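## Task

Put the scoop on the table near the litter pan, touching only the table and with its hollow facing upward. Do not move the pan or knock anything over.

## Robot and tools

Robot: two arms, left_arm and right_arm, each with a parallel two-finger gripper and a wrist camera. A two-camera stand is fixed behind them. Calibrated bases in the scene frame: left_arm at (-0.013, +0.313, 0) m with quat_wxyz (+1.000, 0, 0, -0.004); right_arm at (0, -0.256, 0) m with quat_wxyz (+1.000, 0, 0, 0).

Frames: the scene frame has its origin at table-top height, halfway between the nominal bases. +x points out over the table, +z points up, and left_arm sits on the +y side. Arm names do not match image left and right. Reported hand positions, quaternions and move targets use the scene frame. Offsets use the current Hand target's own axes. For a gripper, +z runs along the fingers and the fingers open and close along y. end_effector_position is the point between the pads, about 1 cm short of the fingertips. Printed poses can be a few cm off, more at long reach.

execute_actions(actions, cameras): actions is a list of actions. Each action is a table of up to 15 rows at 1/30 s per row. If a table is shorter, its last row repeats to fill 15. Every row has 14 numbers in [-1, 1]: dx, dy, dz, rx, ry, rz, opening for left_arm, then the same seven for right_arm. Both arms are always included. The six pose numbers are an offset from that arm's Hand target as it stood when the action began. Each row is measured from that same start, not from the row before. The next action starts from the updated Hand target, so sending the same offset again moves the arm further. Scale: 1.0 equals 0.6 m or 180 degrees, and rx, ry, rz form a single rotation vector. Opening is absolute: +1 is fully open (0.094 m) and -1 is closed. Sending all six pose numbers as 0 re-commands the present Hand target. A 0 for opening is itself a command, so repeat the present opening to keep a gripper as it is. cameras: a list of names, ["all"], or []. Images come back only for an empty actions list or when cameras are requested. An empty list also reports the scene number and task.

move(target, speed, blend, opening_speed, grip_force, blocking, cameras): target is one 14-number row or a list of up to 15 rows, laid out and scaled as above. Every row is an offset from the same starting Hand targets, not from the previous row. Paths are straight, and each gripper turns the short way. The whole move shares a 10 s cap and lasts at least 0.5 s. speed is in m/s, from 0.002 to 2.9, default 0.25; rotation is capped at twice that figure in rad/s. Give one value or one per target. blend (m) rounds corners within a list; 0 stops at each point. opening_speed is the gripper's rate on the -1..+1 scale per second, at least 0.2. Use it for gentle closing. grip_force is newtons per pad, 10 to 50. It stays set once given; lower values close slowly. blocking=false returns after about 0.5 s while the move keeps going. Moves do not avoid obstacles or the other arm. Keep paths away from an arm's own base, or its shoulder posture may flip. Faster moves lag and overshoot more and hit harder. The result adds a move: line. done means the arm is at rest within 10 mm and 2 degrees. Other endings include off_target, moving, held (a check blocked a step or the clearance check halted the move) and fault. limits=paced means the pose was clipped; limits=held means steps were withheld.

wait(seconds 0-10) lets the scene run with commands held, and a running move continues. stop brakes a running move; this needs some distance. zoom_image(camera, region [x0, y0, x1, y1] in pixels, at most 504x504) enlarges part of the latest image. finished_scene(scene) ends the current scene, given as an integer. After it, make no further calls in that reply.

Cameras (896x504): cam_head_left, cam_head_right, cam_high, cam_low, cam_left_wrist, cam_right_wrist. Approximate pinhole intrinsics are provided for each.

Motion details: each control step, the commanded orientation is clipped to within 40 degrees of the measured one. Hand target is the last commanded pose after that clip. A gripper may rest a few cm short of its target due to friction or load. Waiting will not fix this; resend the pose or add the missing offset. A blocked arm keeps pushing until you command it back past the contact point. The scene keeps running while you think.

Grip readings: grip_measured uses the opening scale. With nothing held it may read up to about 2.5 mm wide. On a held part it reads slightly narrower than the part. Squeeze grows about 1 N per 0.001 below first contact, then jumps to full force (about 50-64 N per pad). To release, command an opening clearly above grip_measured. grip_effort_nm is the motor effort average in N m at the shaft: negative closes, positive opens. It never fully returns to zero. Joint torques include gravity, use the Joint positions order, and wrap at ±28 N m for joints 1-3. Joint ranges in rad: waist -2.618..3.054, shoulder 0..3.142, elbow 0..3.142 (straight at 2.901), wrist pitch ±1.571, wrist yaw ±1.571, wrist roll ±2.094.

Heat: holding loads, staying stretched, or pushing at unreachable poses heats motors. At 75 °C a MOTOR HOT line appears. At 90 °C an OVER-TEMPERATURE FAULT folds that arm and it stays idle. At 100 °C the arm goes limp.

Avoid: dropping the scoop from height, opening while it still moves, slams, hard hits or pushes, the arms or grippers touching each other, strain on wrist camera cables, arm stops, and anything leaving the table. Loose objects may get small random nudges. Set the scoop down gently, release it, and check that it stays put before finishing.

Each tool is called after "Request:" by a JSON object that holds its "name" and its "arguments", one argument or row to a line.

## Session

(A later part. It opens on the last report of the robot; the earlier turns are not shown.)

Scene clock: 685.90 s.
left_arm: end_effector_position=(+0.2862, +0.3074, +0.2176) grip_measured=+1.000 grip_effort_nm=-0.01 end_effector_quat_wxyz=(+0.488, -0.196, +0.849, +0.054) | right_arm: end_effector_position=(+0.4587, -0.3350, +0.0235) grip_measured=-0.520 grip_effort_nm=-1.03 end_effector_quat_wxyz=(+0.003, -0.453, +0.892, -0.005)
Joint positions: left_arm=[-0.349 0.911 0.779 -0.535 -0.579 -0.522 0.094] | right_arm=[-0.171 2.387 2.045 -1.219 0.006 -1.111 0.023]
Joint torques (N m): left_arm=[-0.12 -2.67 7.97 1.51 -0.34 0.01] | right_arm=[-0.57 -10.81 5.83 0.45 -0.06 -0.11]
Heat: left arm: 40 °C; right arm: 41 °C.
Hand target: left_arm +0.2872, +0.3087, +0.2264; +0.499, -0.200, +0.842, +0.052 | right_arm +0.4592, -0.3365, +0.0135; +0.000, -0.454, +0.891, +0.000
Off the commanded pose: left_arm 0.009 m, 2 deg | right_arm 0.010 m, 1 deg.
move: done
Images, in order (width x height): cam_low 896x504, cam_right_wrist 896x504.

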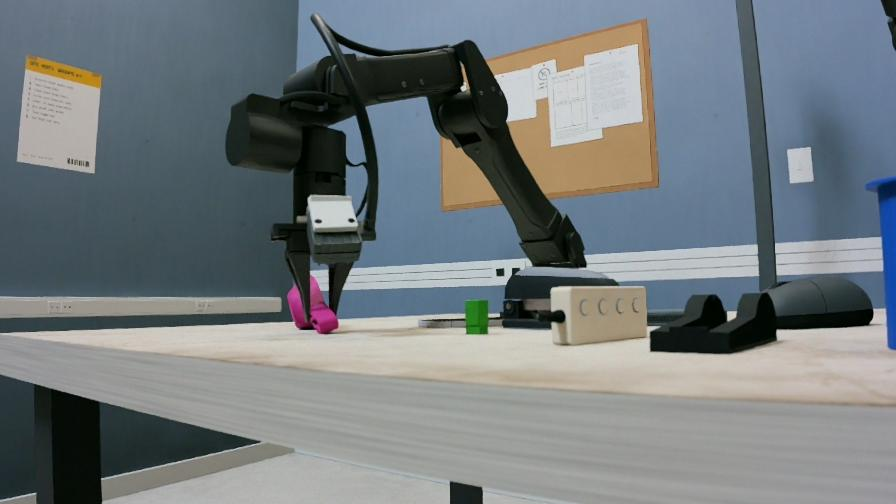

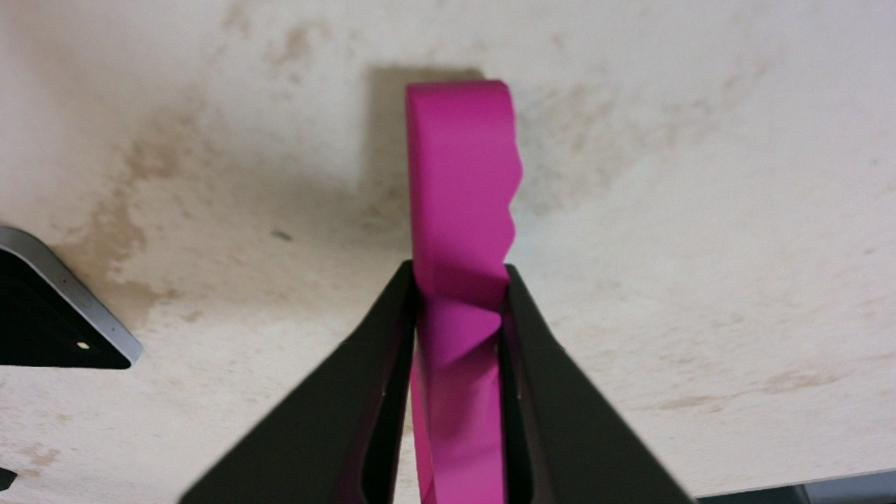

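Request:
{"name": "move", "arguments": {
  "target": [0,0,0,0,0,0,1,0,0,-0.2,0,0,0,-0.8],
  "speed": 0.15,
  "cameras": ["cam_low","cam_right_wrist","cam_head_right"]
}}

Request:
{"name": "zoom_image", "arguments": {
  "camera": "cam_low",
  "region": [220, 100, 420, 300]
}}

Scene clock: 691.70 s.
left_arm: end_effector_position=(+0.2862, +0.3074, +0.2176) grip_measured=+1.000 grip_effort_nm=-0.01 end_effector_quat_wxyz=(+0.488, -0.196, +0.849, +0.054) | right_arm: end_effector_position=(+0.4582, -0.3349, +0.1156) grip_measured=-0.520 grip_effort_nm=-1.03 end_effector_quat_wxyz=(+0.013, -0.453, +0.892, -0.013)
Joint positions: left_arm=[-0.349 0.911 0.779 -0.535 -0.579 -0.522 0.094] | right_arm=[-0.171 2.39 2.419 -1.563 0.006 -1.111 0.023]
Joint torques (N m): left_arm=[-0.1 -2.56 7.98 1.5 -0.32 0.01] | right_arm=[-0.55 -15.2 7.06 0.26 -0.05 -0.11]
Heat: left arm: 40 °C; right arm: 41 °C.
Hand target: left_arm +0.2872, +0.3087, +0.2264; +0.499, -0.200, +0.842, +0.052 | right_arm +0.4592, -0.3366, +0.1334; +0.000, -0.454, +0.891, +0.000
Off the commanded pose: left_arm 0.009 m, 2 deg | right_arm 0.018 m, 2 deg.
joint sent to its limit (right arm) — joint 4 (wrist pitch), lower limit. The joint targets are off in orientation, not in position.
move: off_target (right_arm)
Images, in order (width x height): cam_head_right 896x504, cam_low 896x504, cam_right_wrist 896x504.

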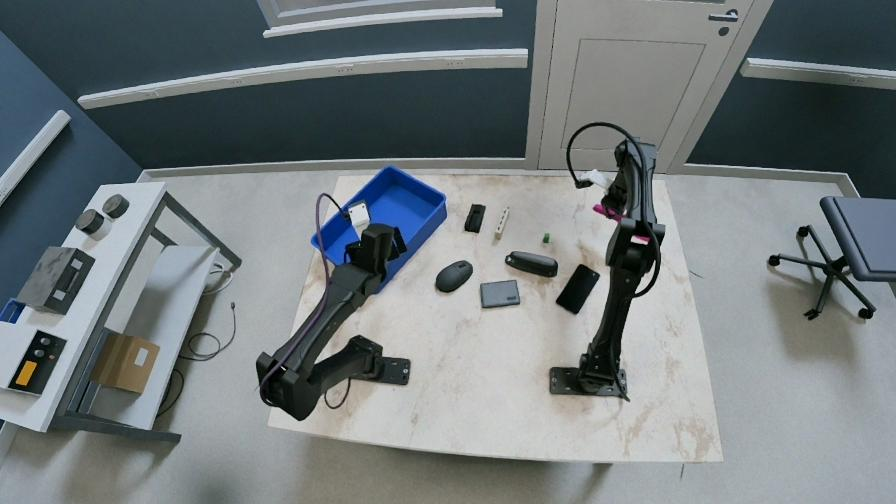

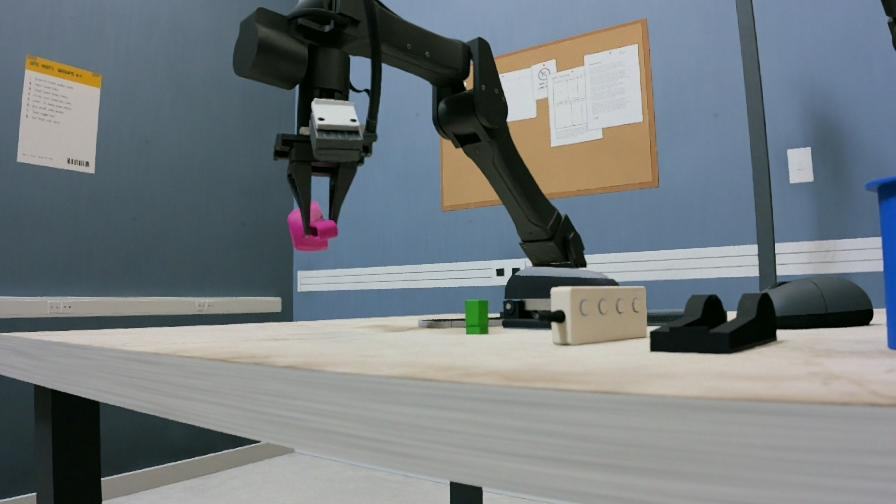

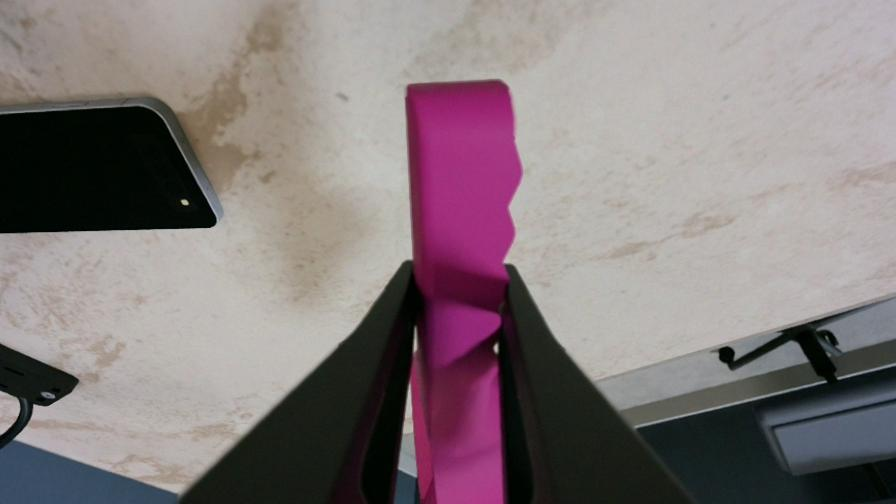

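Scaled by 2.520.

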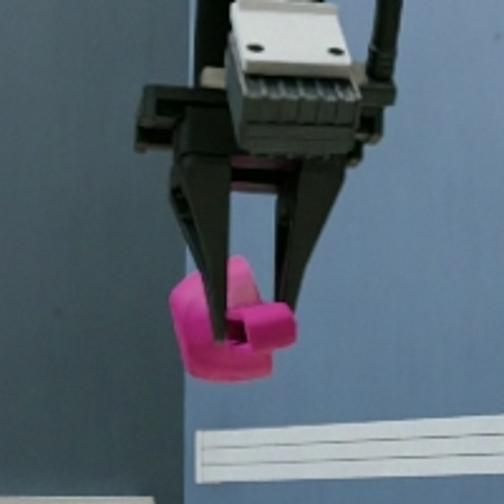

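Request:
{"name": "move", "arguments": {
  "target": [
    [-0.1435,-0.0187,-0.083,0,0,0,1,-0.3076,0.3043,-0.111,-0.1105,-0.105,0.2252,-0.8],
    [-0.1435,-0.0187,-0.083,0,0,0,1,-0.6280,0.5552,0.039,-0.2209,-0.2099,0.4504,-0.8]
  ],
  "speed": 0.25,
  "blend": [0.04, 0],
  "cameras": ["cam_low","cam_high","cam_left_wrist","cam_right_wrist","cam_head_left"]
}}

Scene clock: 820.57 s.
left_arm: end_effector_position=(+0.2863, +0.3074, +0.3151) grip_measured=+1.000 grip_effort_nm=0.00 end_effector_quat_wxyz=(+0.490, -0.196, +0.848, +0.053) | right_arm: end_effector_position=(+0.4045, +0.1621, +0.1134) grip_measured=-0.520 grip_effort_nm=-1.03 end_effector_quat_wxyz=(+0.111, +0.257, +0.872, +0.401)
Joint positions: left_arm=[-0.349 1.014 1.218 -0.866 -0.579 -0.522 0.094] | right_arm=[0.735 2.103 1.592 -0.221 -0.209 1.401 0.023]
Joint torques (N m): left_arm=[-0.1 -1.7 9.48 1.41 -0.36 -0.01] | right_arm=[-0.27 -10.26 7.09 1.97 0.06 -0.03]
Heat: left arm: 40 °C; right arm: 49 °C.
Hand target: left_arm +0.2872, +0.3086, +0.3266; +0.499, -0.200, +0.842, +0.052 | right_arm +0.4113, +0.1640, +0.1104; +0.120, +0.259, +0.869, +0.405
Off the commanded pose: left_arm 0.011 m, 1 deg | right_arm 0.008 m, 1 deg.
move: off_target (left_arm)
Images, in order (width x height): cam_head_left 896x504, cam_high 896x504, cam_low 896x504, cam_left_wrist 896x504, cam_right_wrist 896x504.

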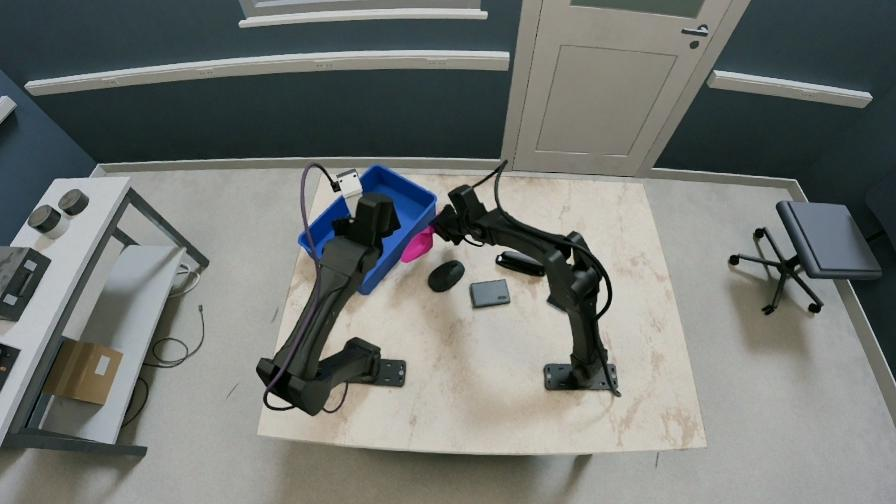

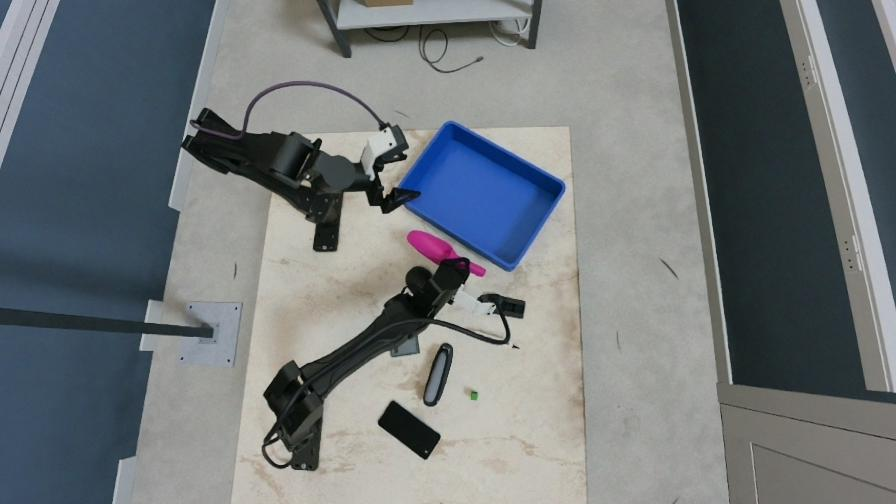

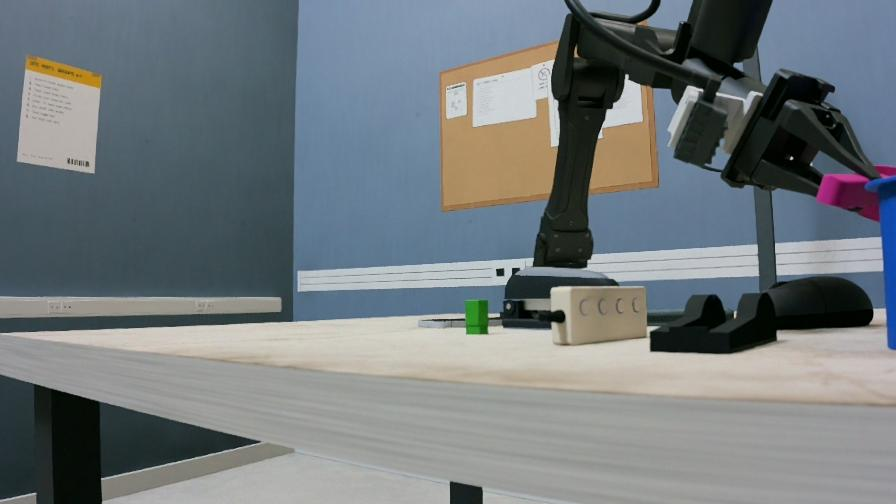

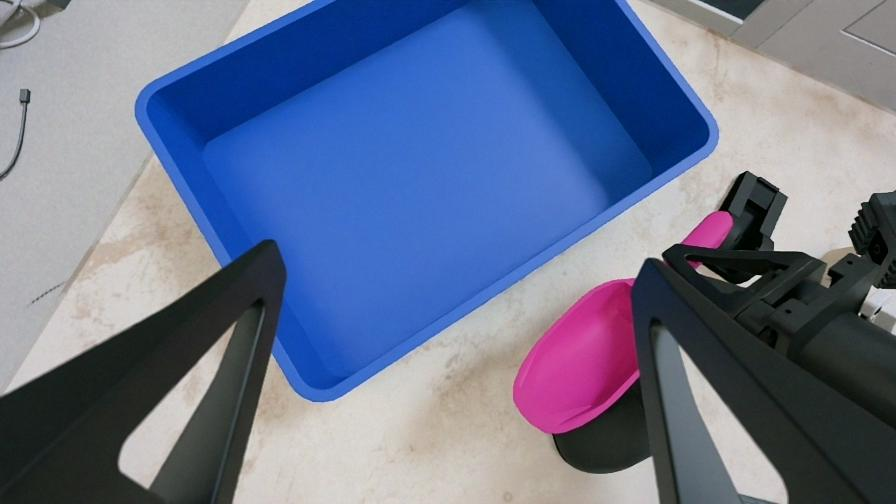

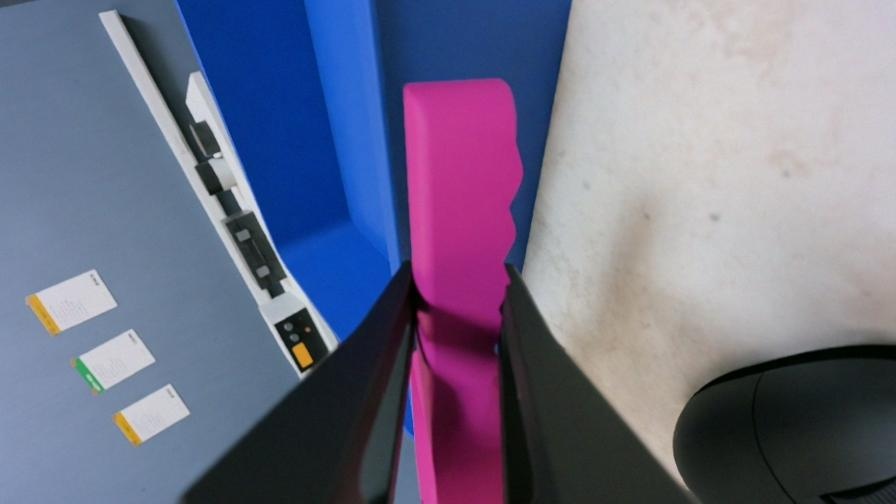

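Request:
{"name": "move", "arguments": {
  "target": [0,0,0,0,0,0,1,0,-0.0638,0.0536,0,0,0,-0.8],
  "speed": 0.1,
  "cameras": ["cam_left_wrist","cam_low","cam_high"]
}}

Scene clock: 884.73 s.
left_arm: end_effector_position=(+0.2863, +0.3074, +0.3151) grip_measured=+1.000 grip_effort_nm=0.00 end_effector_quat_wxyz=(+0.490, -0.196, +0.848, +0.053) | right_arm: end_effector_position=(+0.4040, +0.1616, +0.0595) grip_measured=-0.520 grip_effort_nm=-1.03 end_effector_quat_wxyz=(+0.109, +0.259, +0.874, +0.397)
Joint positions: left_arm=[-0.349 1.014 1.218 -0.866 -0.579 -0.522 0.094] | right_arm=[0.735 2.177 1.489 -0.053 -0.209 1.403 0.023]
Joint torques (N m): left_arm=[-0.13 -1.68 9.51 1.4 -0.32 -0.01] | right_arm=[-0.21 -10.85 7.09 1.97 0.05 -0.03]
Heat: left arm: 40 °C; right arm: 43 °C.
Hand target: left_arm +0.2872, +0.3086, +0.3266; +0.499, -0.200, +0.842, +0.052 | right_arm +0.4112, +0.1640, +0.0603; +0.120, +0.259, +0.869, +0.405
Off the commanded pose: left_arm 0.012 m, 1 deg | right_arm 0.008 m, 2 deg.
move: off_target (left_arm)
Images, in order (width x height): cam_high 896x504, cam_low 896x504, cam_left_wrist 896x504.

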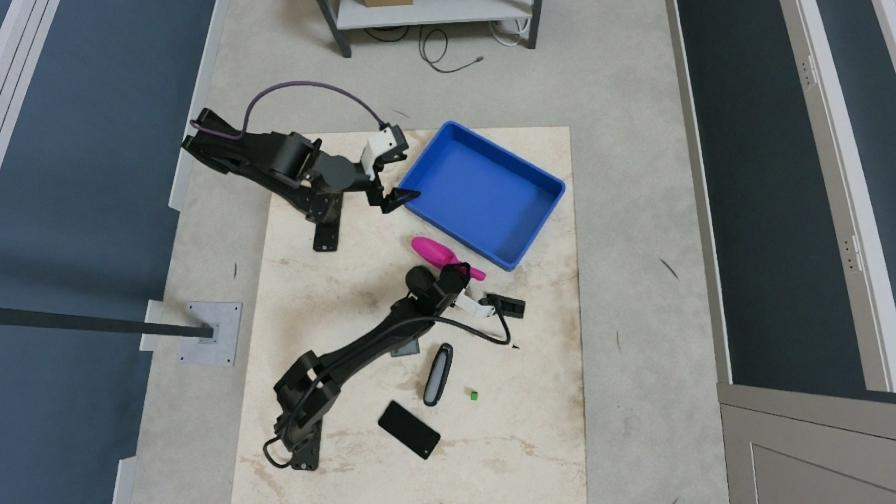

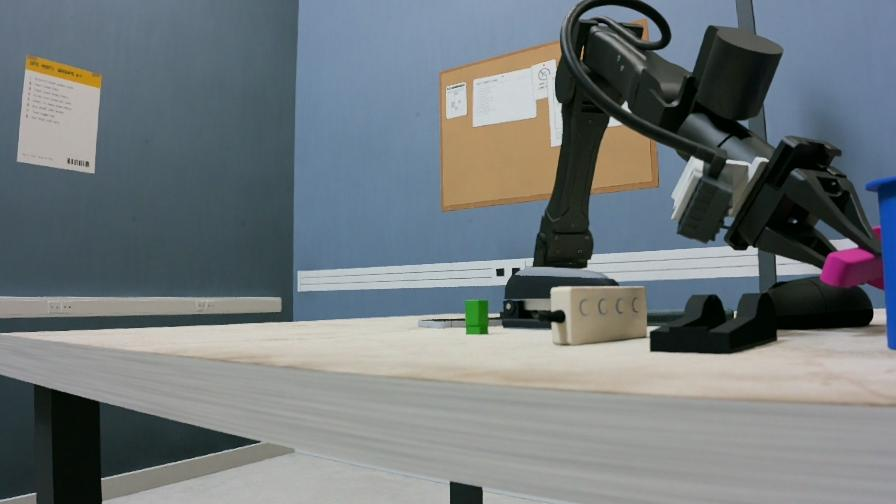

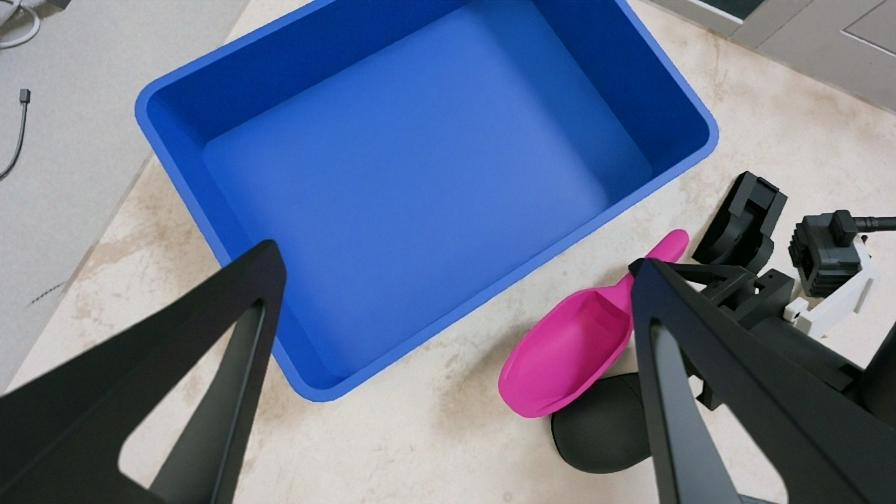

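Request:
{"name": "zoom_image", "arguments": {
  "camera": "cam_left_wrist",
  "region": [430, 180, 780, 480]
}}

Request:
{"name": "zoom_image", "arguments": {
  "camera": "cam_low",
  "region": [640, 120, 896, 370]
}}

Scaled by 1.440.

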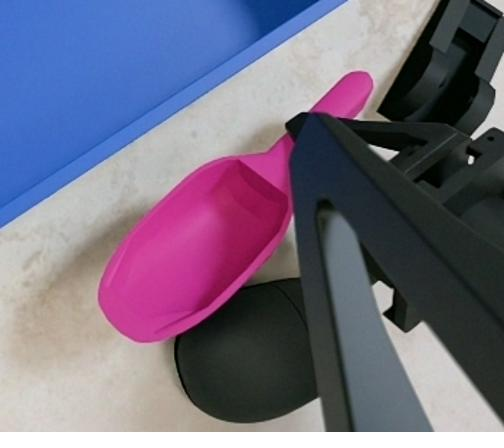

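Scaled by 1.969.

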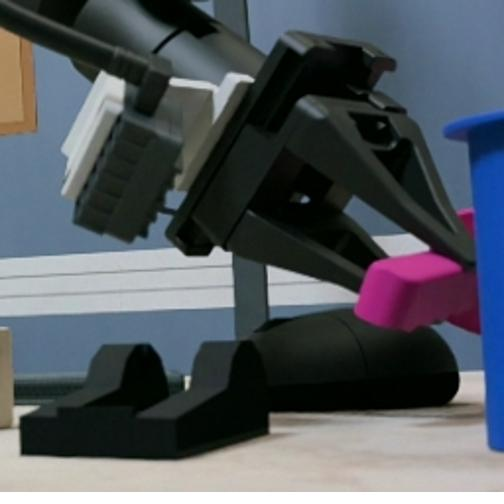

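Request:
{"name": "move", "arguments": {
  "target": [0,0,0,0,0,0,1,0,0.0053,0.0063,0,-0.0234,0.0196,-0.8],
  "speed": 0.1,
  "cameras": ["cam_left_wrist"]
}}

Scene clock: 953.53 s.
left_arm: end_effector_position=(+0.2863, +0.3074, +0.3151) grip_measured=+1.000 grip_effort_nm=0.00 end_effector_quat_wxyz=(+0.490, -0.196, +0.848, +0.053) | right_arm: end_effector_position=(+0.4083, +0.1619, +0.0599) grip_measured=-0.520 grip_effort_nm=-1.03 end_effector_quat_wxyz=(+0.129, +0.302, +0.860, +0.390)
Joint positions: left_arm=[-0.349 1.014 1.218 -0.866 -0.579 -0.522 0.094] | right_arm=[0.759 2.177 1.489 -0.041 -0.115 1.486 0.023]
Joint torques (N m): left_arm=[-0.13 -1.61 9.51 1.41 -0.34 0.01] | right_arm=[0.47 -10.29 7.72 1.97 0.12 -0.03]
Heat: left arm: 39 °C; right arm: 44 °C.
Hand target: left_arm +0.2872, +0.3086, +0.3266; +0.499, -0.200, +0.842, +0.052 | right_arm +0.4140, +0.1681, +0.0603; +0.139, +0.300, +0.855, +0.399
Off the commanded pose: left_arm 0.012 m, 1 deg | right_arm 0.008 m, 2 deg.
move: off_target (left_arm)
Images, in order (width x height): cam_left_wrist 896x504.

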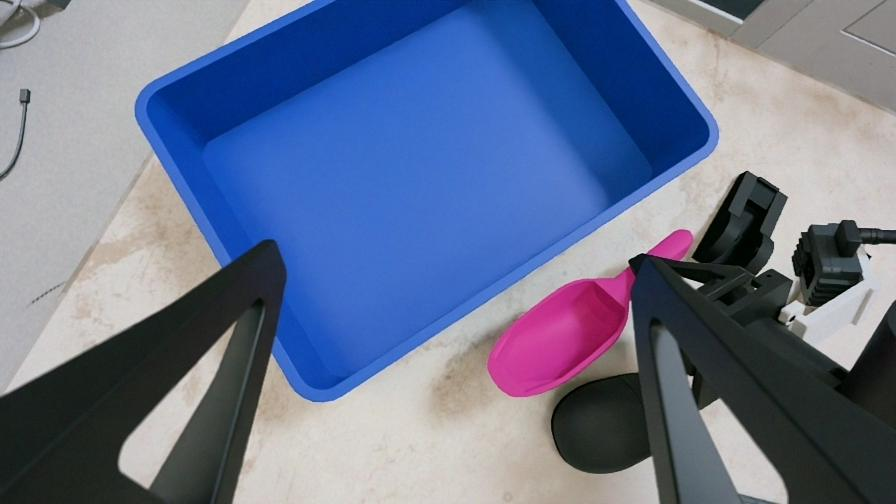

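Request:
{"name": "move", "arguments": {
  "target": [0,0,0,0,0,0,1,0,-0.0153,0.0128,0,0,0,-0.8],
  "speed": 0.04,
  "cameras": ["cam_left_wrist","cam_low"]
}}

Scene clock: 964.13 s.
left_arm: end_effector_position=(+0.2863, +0.3074, +0.3151) grip_measured=+1.000 grip_effort_nm=0.00 end_effector_quat_wxyz=(+0.490, -0.196, +0.848, +0.053) | right_arm: end_effector_position=(+0.4117, +0.1651, +0.0536) grip_measured=-0.520 grip_effort_nm=-1.03 end_effector_quat_wxyz=(+0.132, +0.301, +0.858, +0.396)
Joint positions: left_arm=[-0.349 1.014 1.218 -0.866 -0.579 -0.522 0.094] | right_arm=[0.759 2.2 1.489 -0.004 -0.115 1.486 0.023]
Joint torques (N m): left_arm=[-0.09 -1.68 9.48 1.4 -0.33 -0.01] | right_arm=[0.53 -10.58 6.35 1.96 0.11 -0.03]
Heat: left arm: 39 °C; right arm: 44 °C.
Hand target: left_arm +0.2872, +0.3086, +0.3266; +0.499, -0.200, +0.842, +0.052 | right_arm +0.4140, +0.1681, +0.0485; +0.139, +0.300, +0.855, +0.399
Off the commanded pose: left_arm 0.012 m, 1 deg | right_arm 0.007 m, 1 deg.
move: off_target (left_arm)
Images, in order (width x height): cam_low 896x504, cam_left_wrist 896x504.

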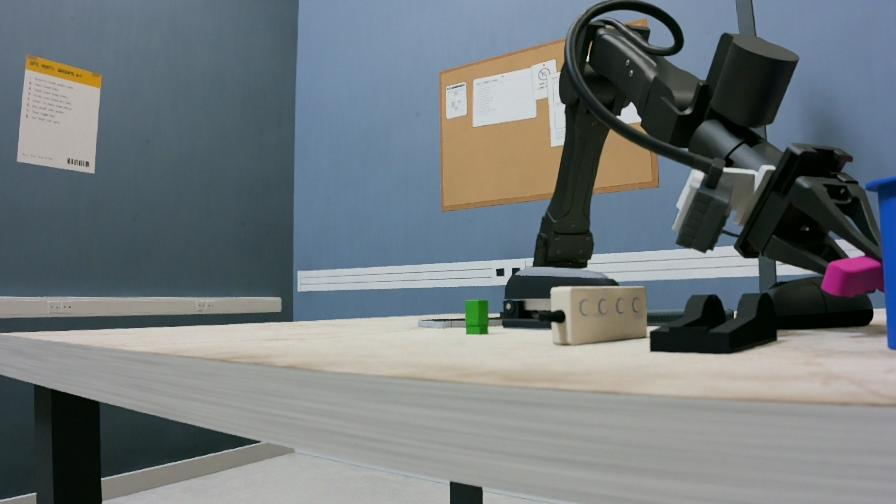

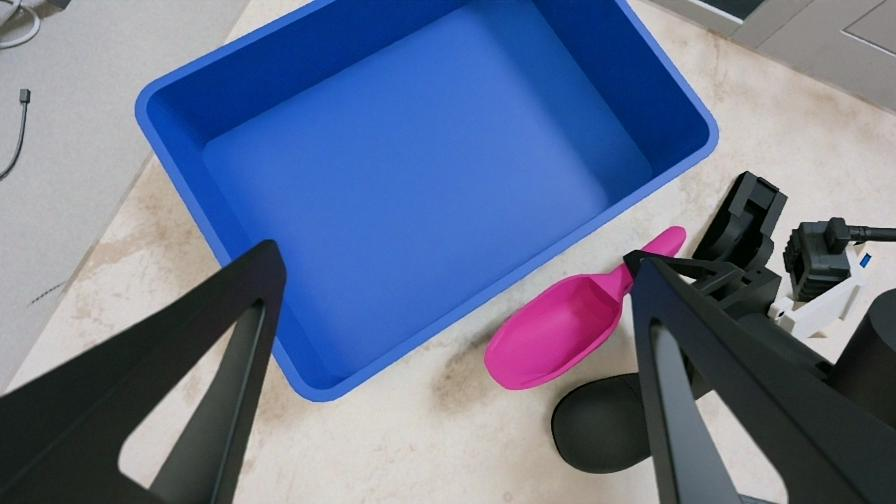

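Request:
{"name": "move", "arguments": {
  "target": [0,0,0,0,0,0,1,0,-0.0128,0.0107,0,0,0,-0.8],
  "speed": 0.04,
  "cameras": ["cam_left_wrist","cam_low"]
}}

Scene clock: 967.63 s.
left_arm: end_effector_position=(+0.2863, +0.3074, +0.3151) grip_measured=+1.000 grip_effort_nm=0.00 end_effector_quat_wxyz=(+0.490, -0.196, +0.848, +0.053) | right_arm: end_effector_position=(+0.4110, +0.1644, +0.0418) grip_measured=-0.520 grip_effort_nm=-1.03 end_effector_quat_wxyz=(+0.131, +0.301, +0.858, +0.394)
Joint positions: left_arm=[-0.349 1.014 1.218 -0.866 -0.579 -0.522 0.094] | right_arm=[0.759 2.22 1.471 0.028 -0.115 1.486 0.023]
Joint torques (N m): left_arm=[-0.13 -1.65 9.46 1.39 -0.34 -0.02] | right_arm=[0.54 -10.67 6.57 1.97 0.12 -0.04]
Heat: left arm: 39 °C; right arm: 44 °C.
Hand target: left_arm +0.2872, +0.3086, +0.3266; +0.499, -0.200, +0.842, +0.052 | right_arm +0.4140, +0.1681, +0.0384; +0.139, +0.300, +0.855, +0.399
Off the commanded pose: left_arm 0.012 m, 1 deg | right_arm 0.006 m, 1 deg.
move: off_target (left_arm)
Images, in order (width x height): cam_low 896x504, cam_left_wrist 896x504.

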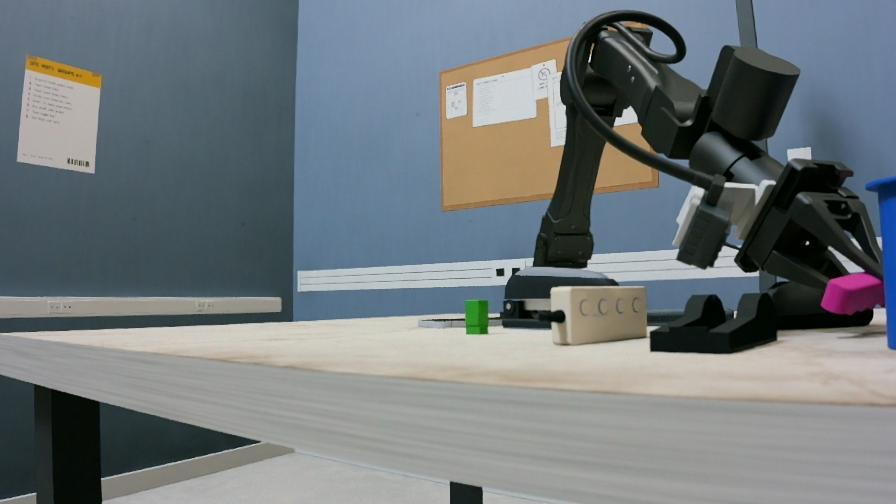

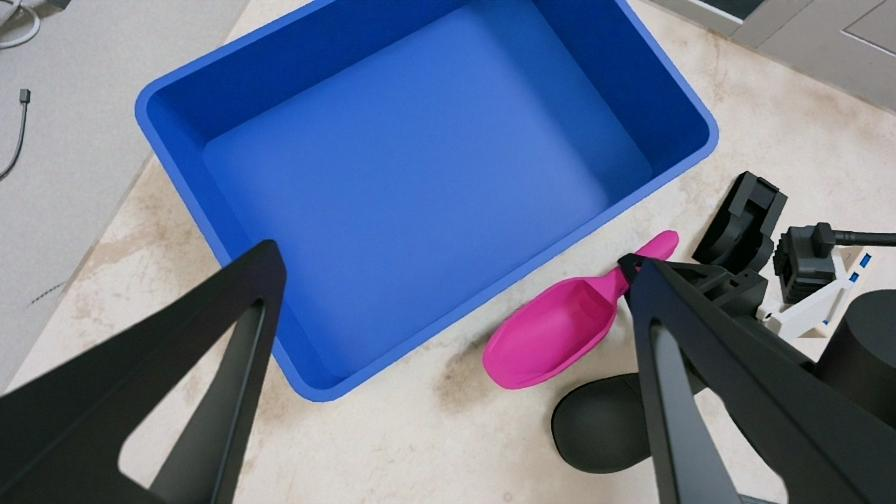

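Request:
{"name": "move", "arguments": {
  "target": [0,0,0,0,0,0,1,0,-0.0064,0.0054,0,0,0,-0.8],
  "speed": 0.03,
  "cameras": ["cam_left_wrist","cam_low"]
}}

Request:
{"name": "zoom_image", "arguments": {
  "camera": "cam_left_wrist",
  "region": [430, 180, 780, 480]
}}

Request:
{"name": "zoom_image", "arguments": {
  "camera": "cam_low",
  "region": [640, 120, 896, 370]
}}

Scene clock: 972.00 s.
left_arm: end_effector_position=(+0.2863, +0.3074, +0.3151) grip_measured=+1.000 grip_effort_nm=0.00 end_effector_quat_wxyz=(+0.490, -0.196, +0.848, +0.053) | right_arm: end_effector_position=(+0.4111, +0.1645, +0.0368) grip_measured=-0.520 grip_effort_nm=-1.03 end_effector_quat_wxyz=(+0.131, +0.301, +0.858, +0.394)
Joint positions: left_arm=[-0.349 1.014 1.218 -0.866 -0.579 -0.522 0.094] | right_arm=[0.759 2.229 1.465 0.045 -0.115 1.486 0.023]
Joint torques (N m): left_arm=[-0.14 -1.69 9.52 1.41 -0.36 0] | right_arm=[0.53 -10.69 6.5 1.98 0.13 -0.02]
Heat: left arm: 39 °C; right arm: 43 °C.
Hand target: left_arm +0.2872, +0.3086, +0.3266; +0.499, -0.200, +0.842, +0.052 | right_arm +0.4139, +0.1681, +0.0333; +0.139, +0.300, +0.855, +0.399
Off the commanded pose: left_arm 0.012 m, 1 deg | right_arm 0.006 m, 1 deg.
move: off_target (left_arm)
Images, in order (width x height): cam_low 896x504, cam_left_wrist 896x504.

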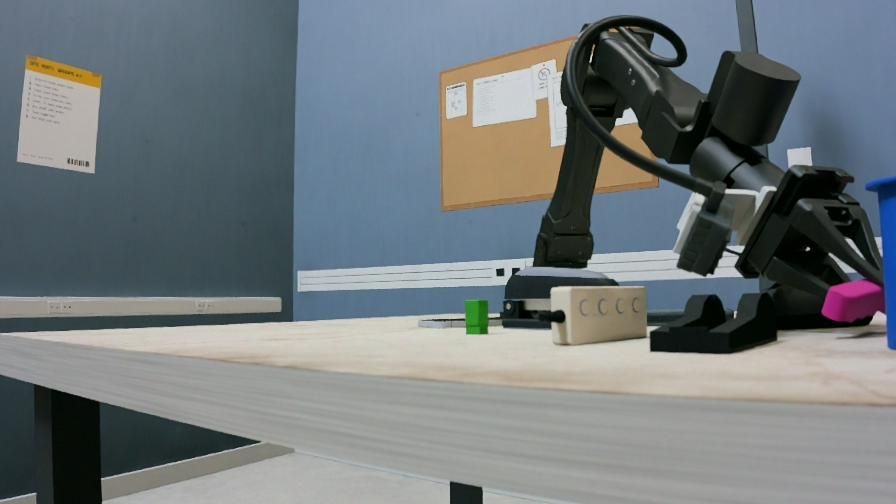

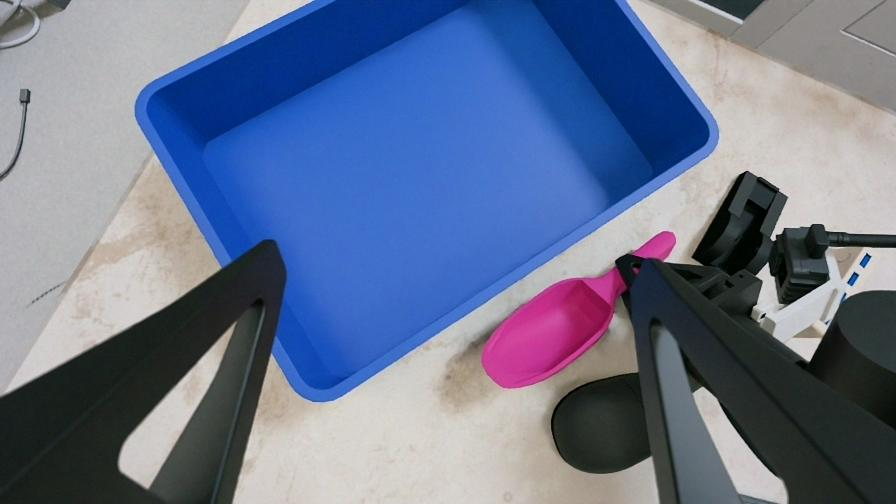

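Scaled by 1.440.

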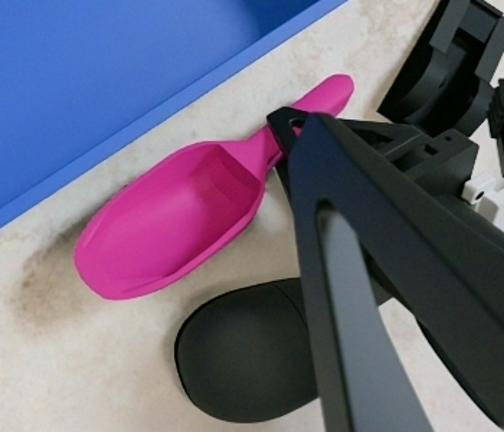

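Scaled by 1.969.

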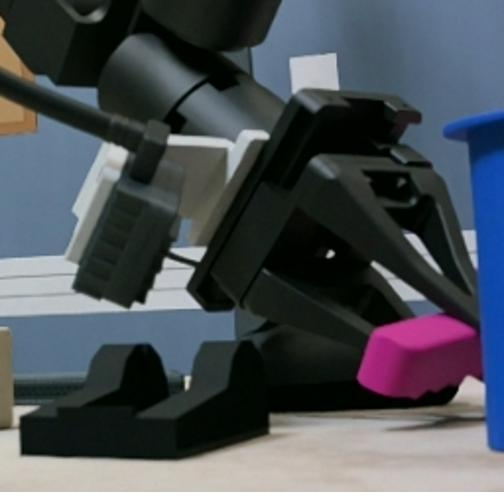

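Request:
{"name": "move", "arguments": {
  "target": [0,0,0,0,0,0,1,0,-0.0051,0.0043,0,0,0,-0.8],
  "speed": 0.03,
  "cameras": ["cam_left_wrist","cam_low"]
}}

Request:
{"name": "zoom_image", "arguments": {
  "camera": "cam_left_wrist",
  "region": [430, 180, 780, 480]
}}

Request:
{"name": "zoom_image", "arguments": {
  "camera": "cam_low",
  "region": [640, 120, 896, 370]
}}

Scene clock: 979.07 s.
left_arm: end_effector_position=(+0.2863, +0.3074, +0.3151) grip_measured=+1.000 grip_effort_nm=-0.01 end_effector_quat_wxyz=(+0.490, -0.196, +0.848, +0.053) | right_arm: end_effector_position=(+0.4121, +0.1654, +0.0349) grip_measured=-0.520 grip_effort_nm=-1.03 end_effector_quat_wxyz=(+0.132, +0.301, +0.857, +0.396)
Joint positions: left_arm=[-0.349 1.014 1.218 -0.866 -0.579 -0.522 0.094] | right_arm=[0.759 2.237 1.465 0.057 -0.115 1.486 0.023]
Joint torques (N m): left_arm=[-0.05 -1.65 9.47 1.41 -0.34 0.01] | right_arm=[0.51 -10.71 6.22 1.97 0.11 -0.03]
Heat: left arm: 39 °C; right arm: 43 °C.
Hand target: left_arm +0.2872, +0.3086, +0.3266; +0.499, -0.200, +0.842, +0.052 | right_arm +0.4139, +0.1681, +0.0292; +0.139, +0.300, +0.855, +0.399
Off the commanded pose: left_arm 0.012 m, 1 deg | right_arm 0.006 m, 1 deg.
move: off_target (left_arm)
Images, in order (width x height): cam_low 896x504, cam_left_wrist 896x504.

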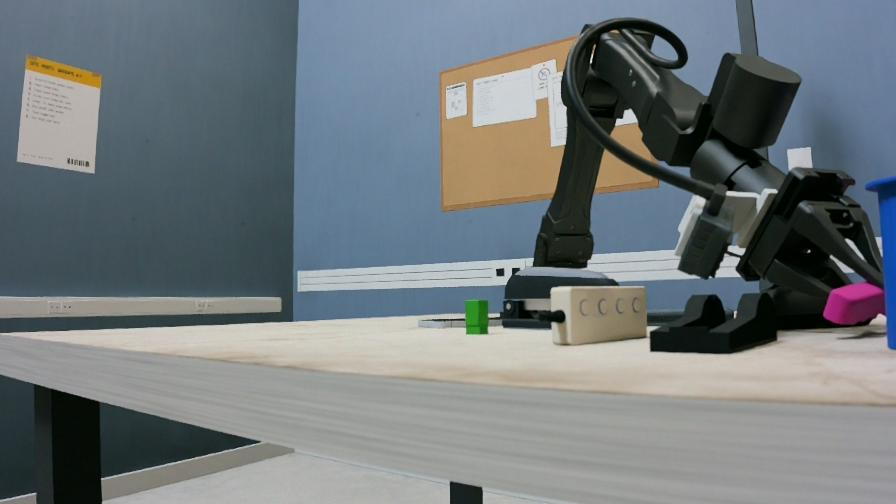

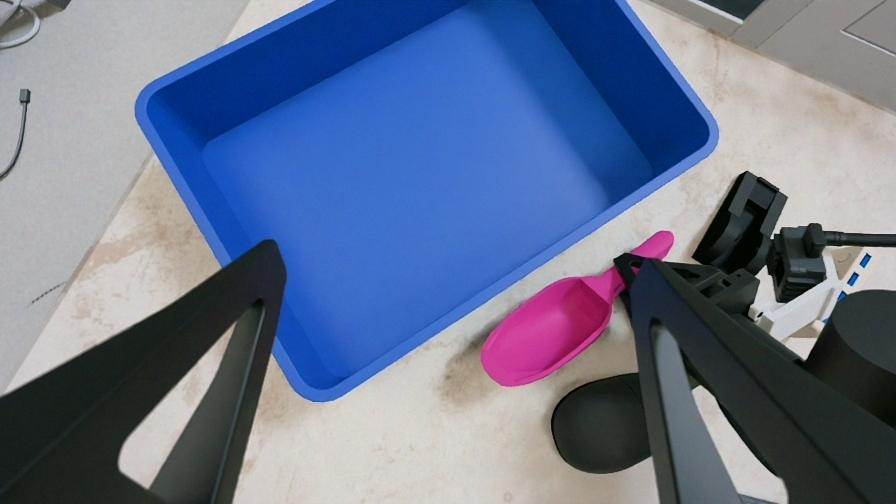

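Scaled by 1.440.

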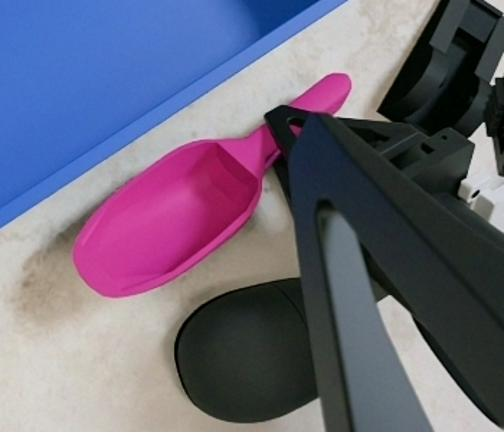

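Scaled by 1.969.

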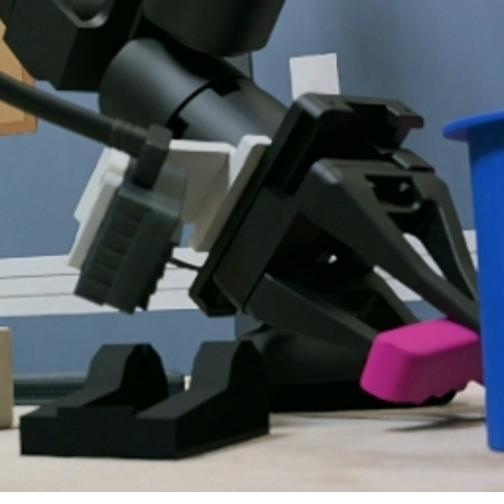

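Request:
{"name": "move", "arguments": {
  "target": [0,0,0,0,0,0,1,0,-0.0051,0.0043,0,0,0,-0.8],
  "speed": 0.03,
  "cameras": ["cam_left_wrist"]
}}

Request:
{"name": "zoom_image", "arguments": {
  "camera": "cam_left_wrist",
  "region": [430, 180, 780, 480]
}}

Scene clock: 984.10 s.
left_arm: end_effector_position=(+0.2863, +0.3074, +0.3151) grip_measured=+1.000 grip_effort_nm=0.00 end_effector_quat_wxyz=(+0.490, -0.196, +0.848, +0.053) | right_arm: end_effector_position=(+0.4120, +0.1653, +0.0316) grip_measured=-0.520 grip_effort_nm=-1.03 end_effector_quat_wxyz=(+0.133, +0.301, +0.857, +0.397)
Joint positions: left_arm=[-0.349 1.014 1.218 -0.866 -0.579 -0.522 0.094] | right_arm=[0.759 2.242 1.459 0.07 -0.115 1.488 0.023]
Joint torques (N m): left_arm=[-0.13 -1.58 9.44 1.41 -0.33 0.02] | right_arm=[0.51 -10.52 6.3 1.99 0.11 -0.04]
Heat: left arm: 39 °C; right arm: 42 °C.
Hand target: left_arm +0.2872, +0.3086, +0.3266; +0.499, -0.200, +0.842, +0.052 | right_arm +0.4140, +0.1682, +0.0255; +0.139, +0.300, +0.855, +0.399
Off the commanded pose: left_arm 0.012 m, 1 deg | right_arm 0.007 m, 1 deg.
move: off_target (left_arm)
Images, in order (width x height): cam_left_wrist 896x504.

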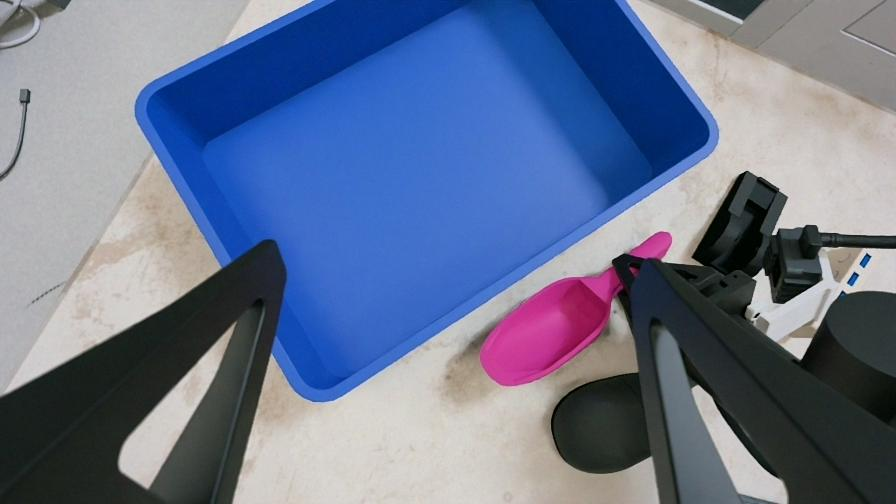

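Scaled by 1.440.

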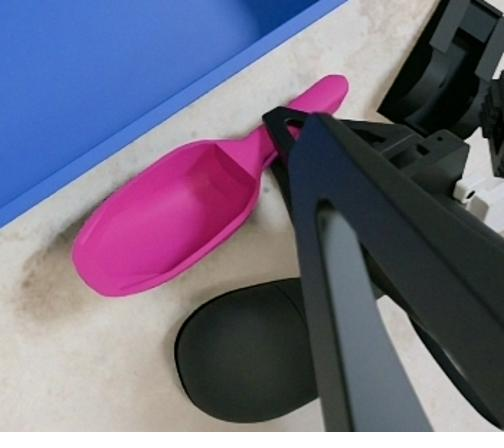

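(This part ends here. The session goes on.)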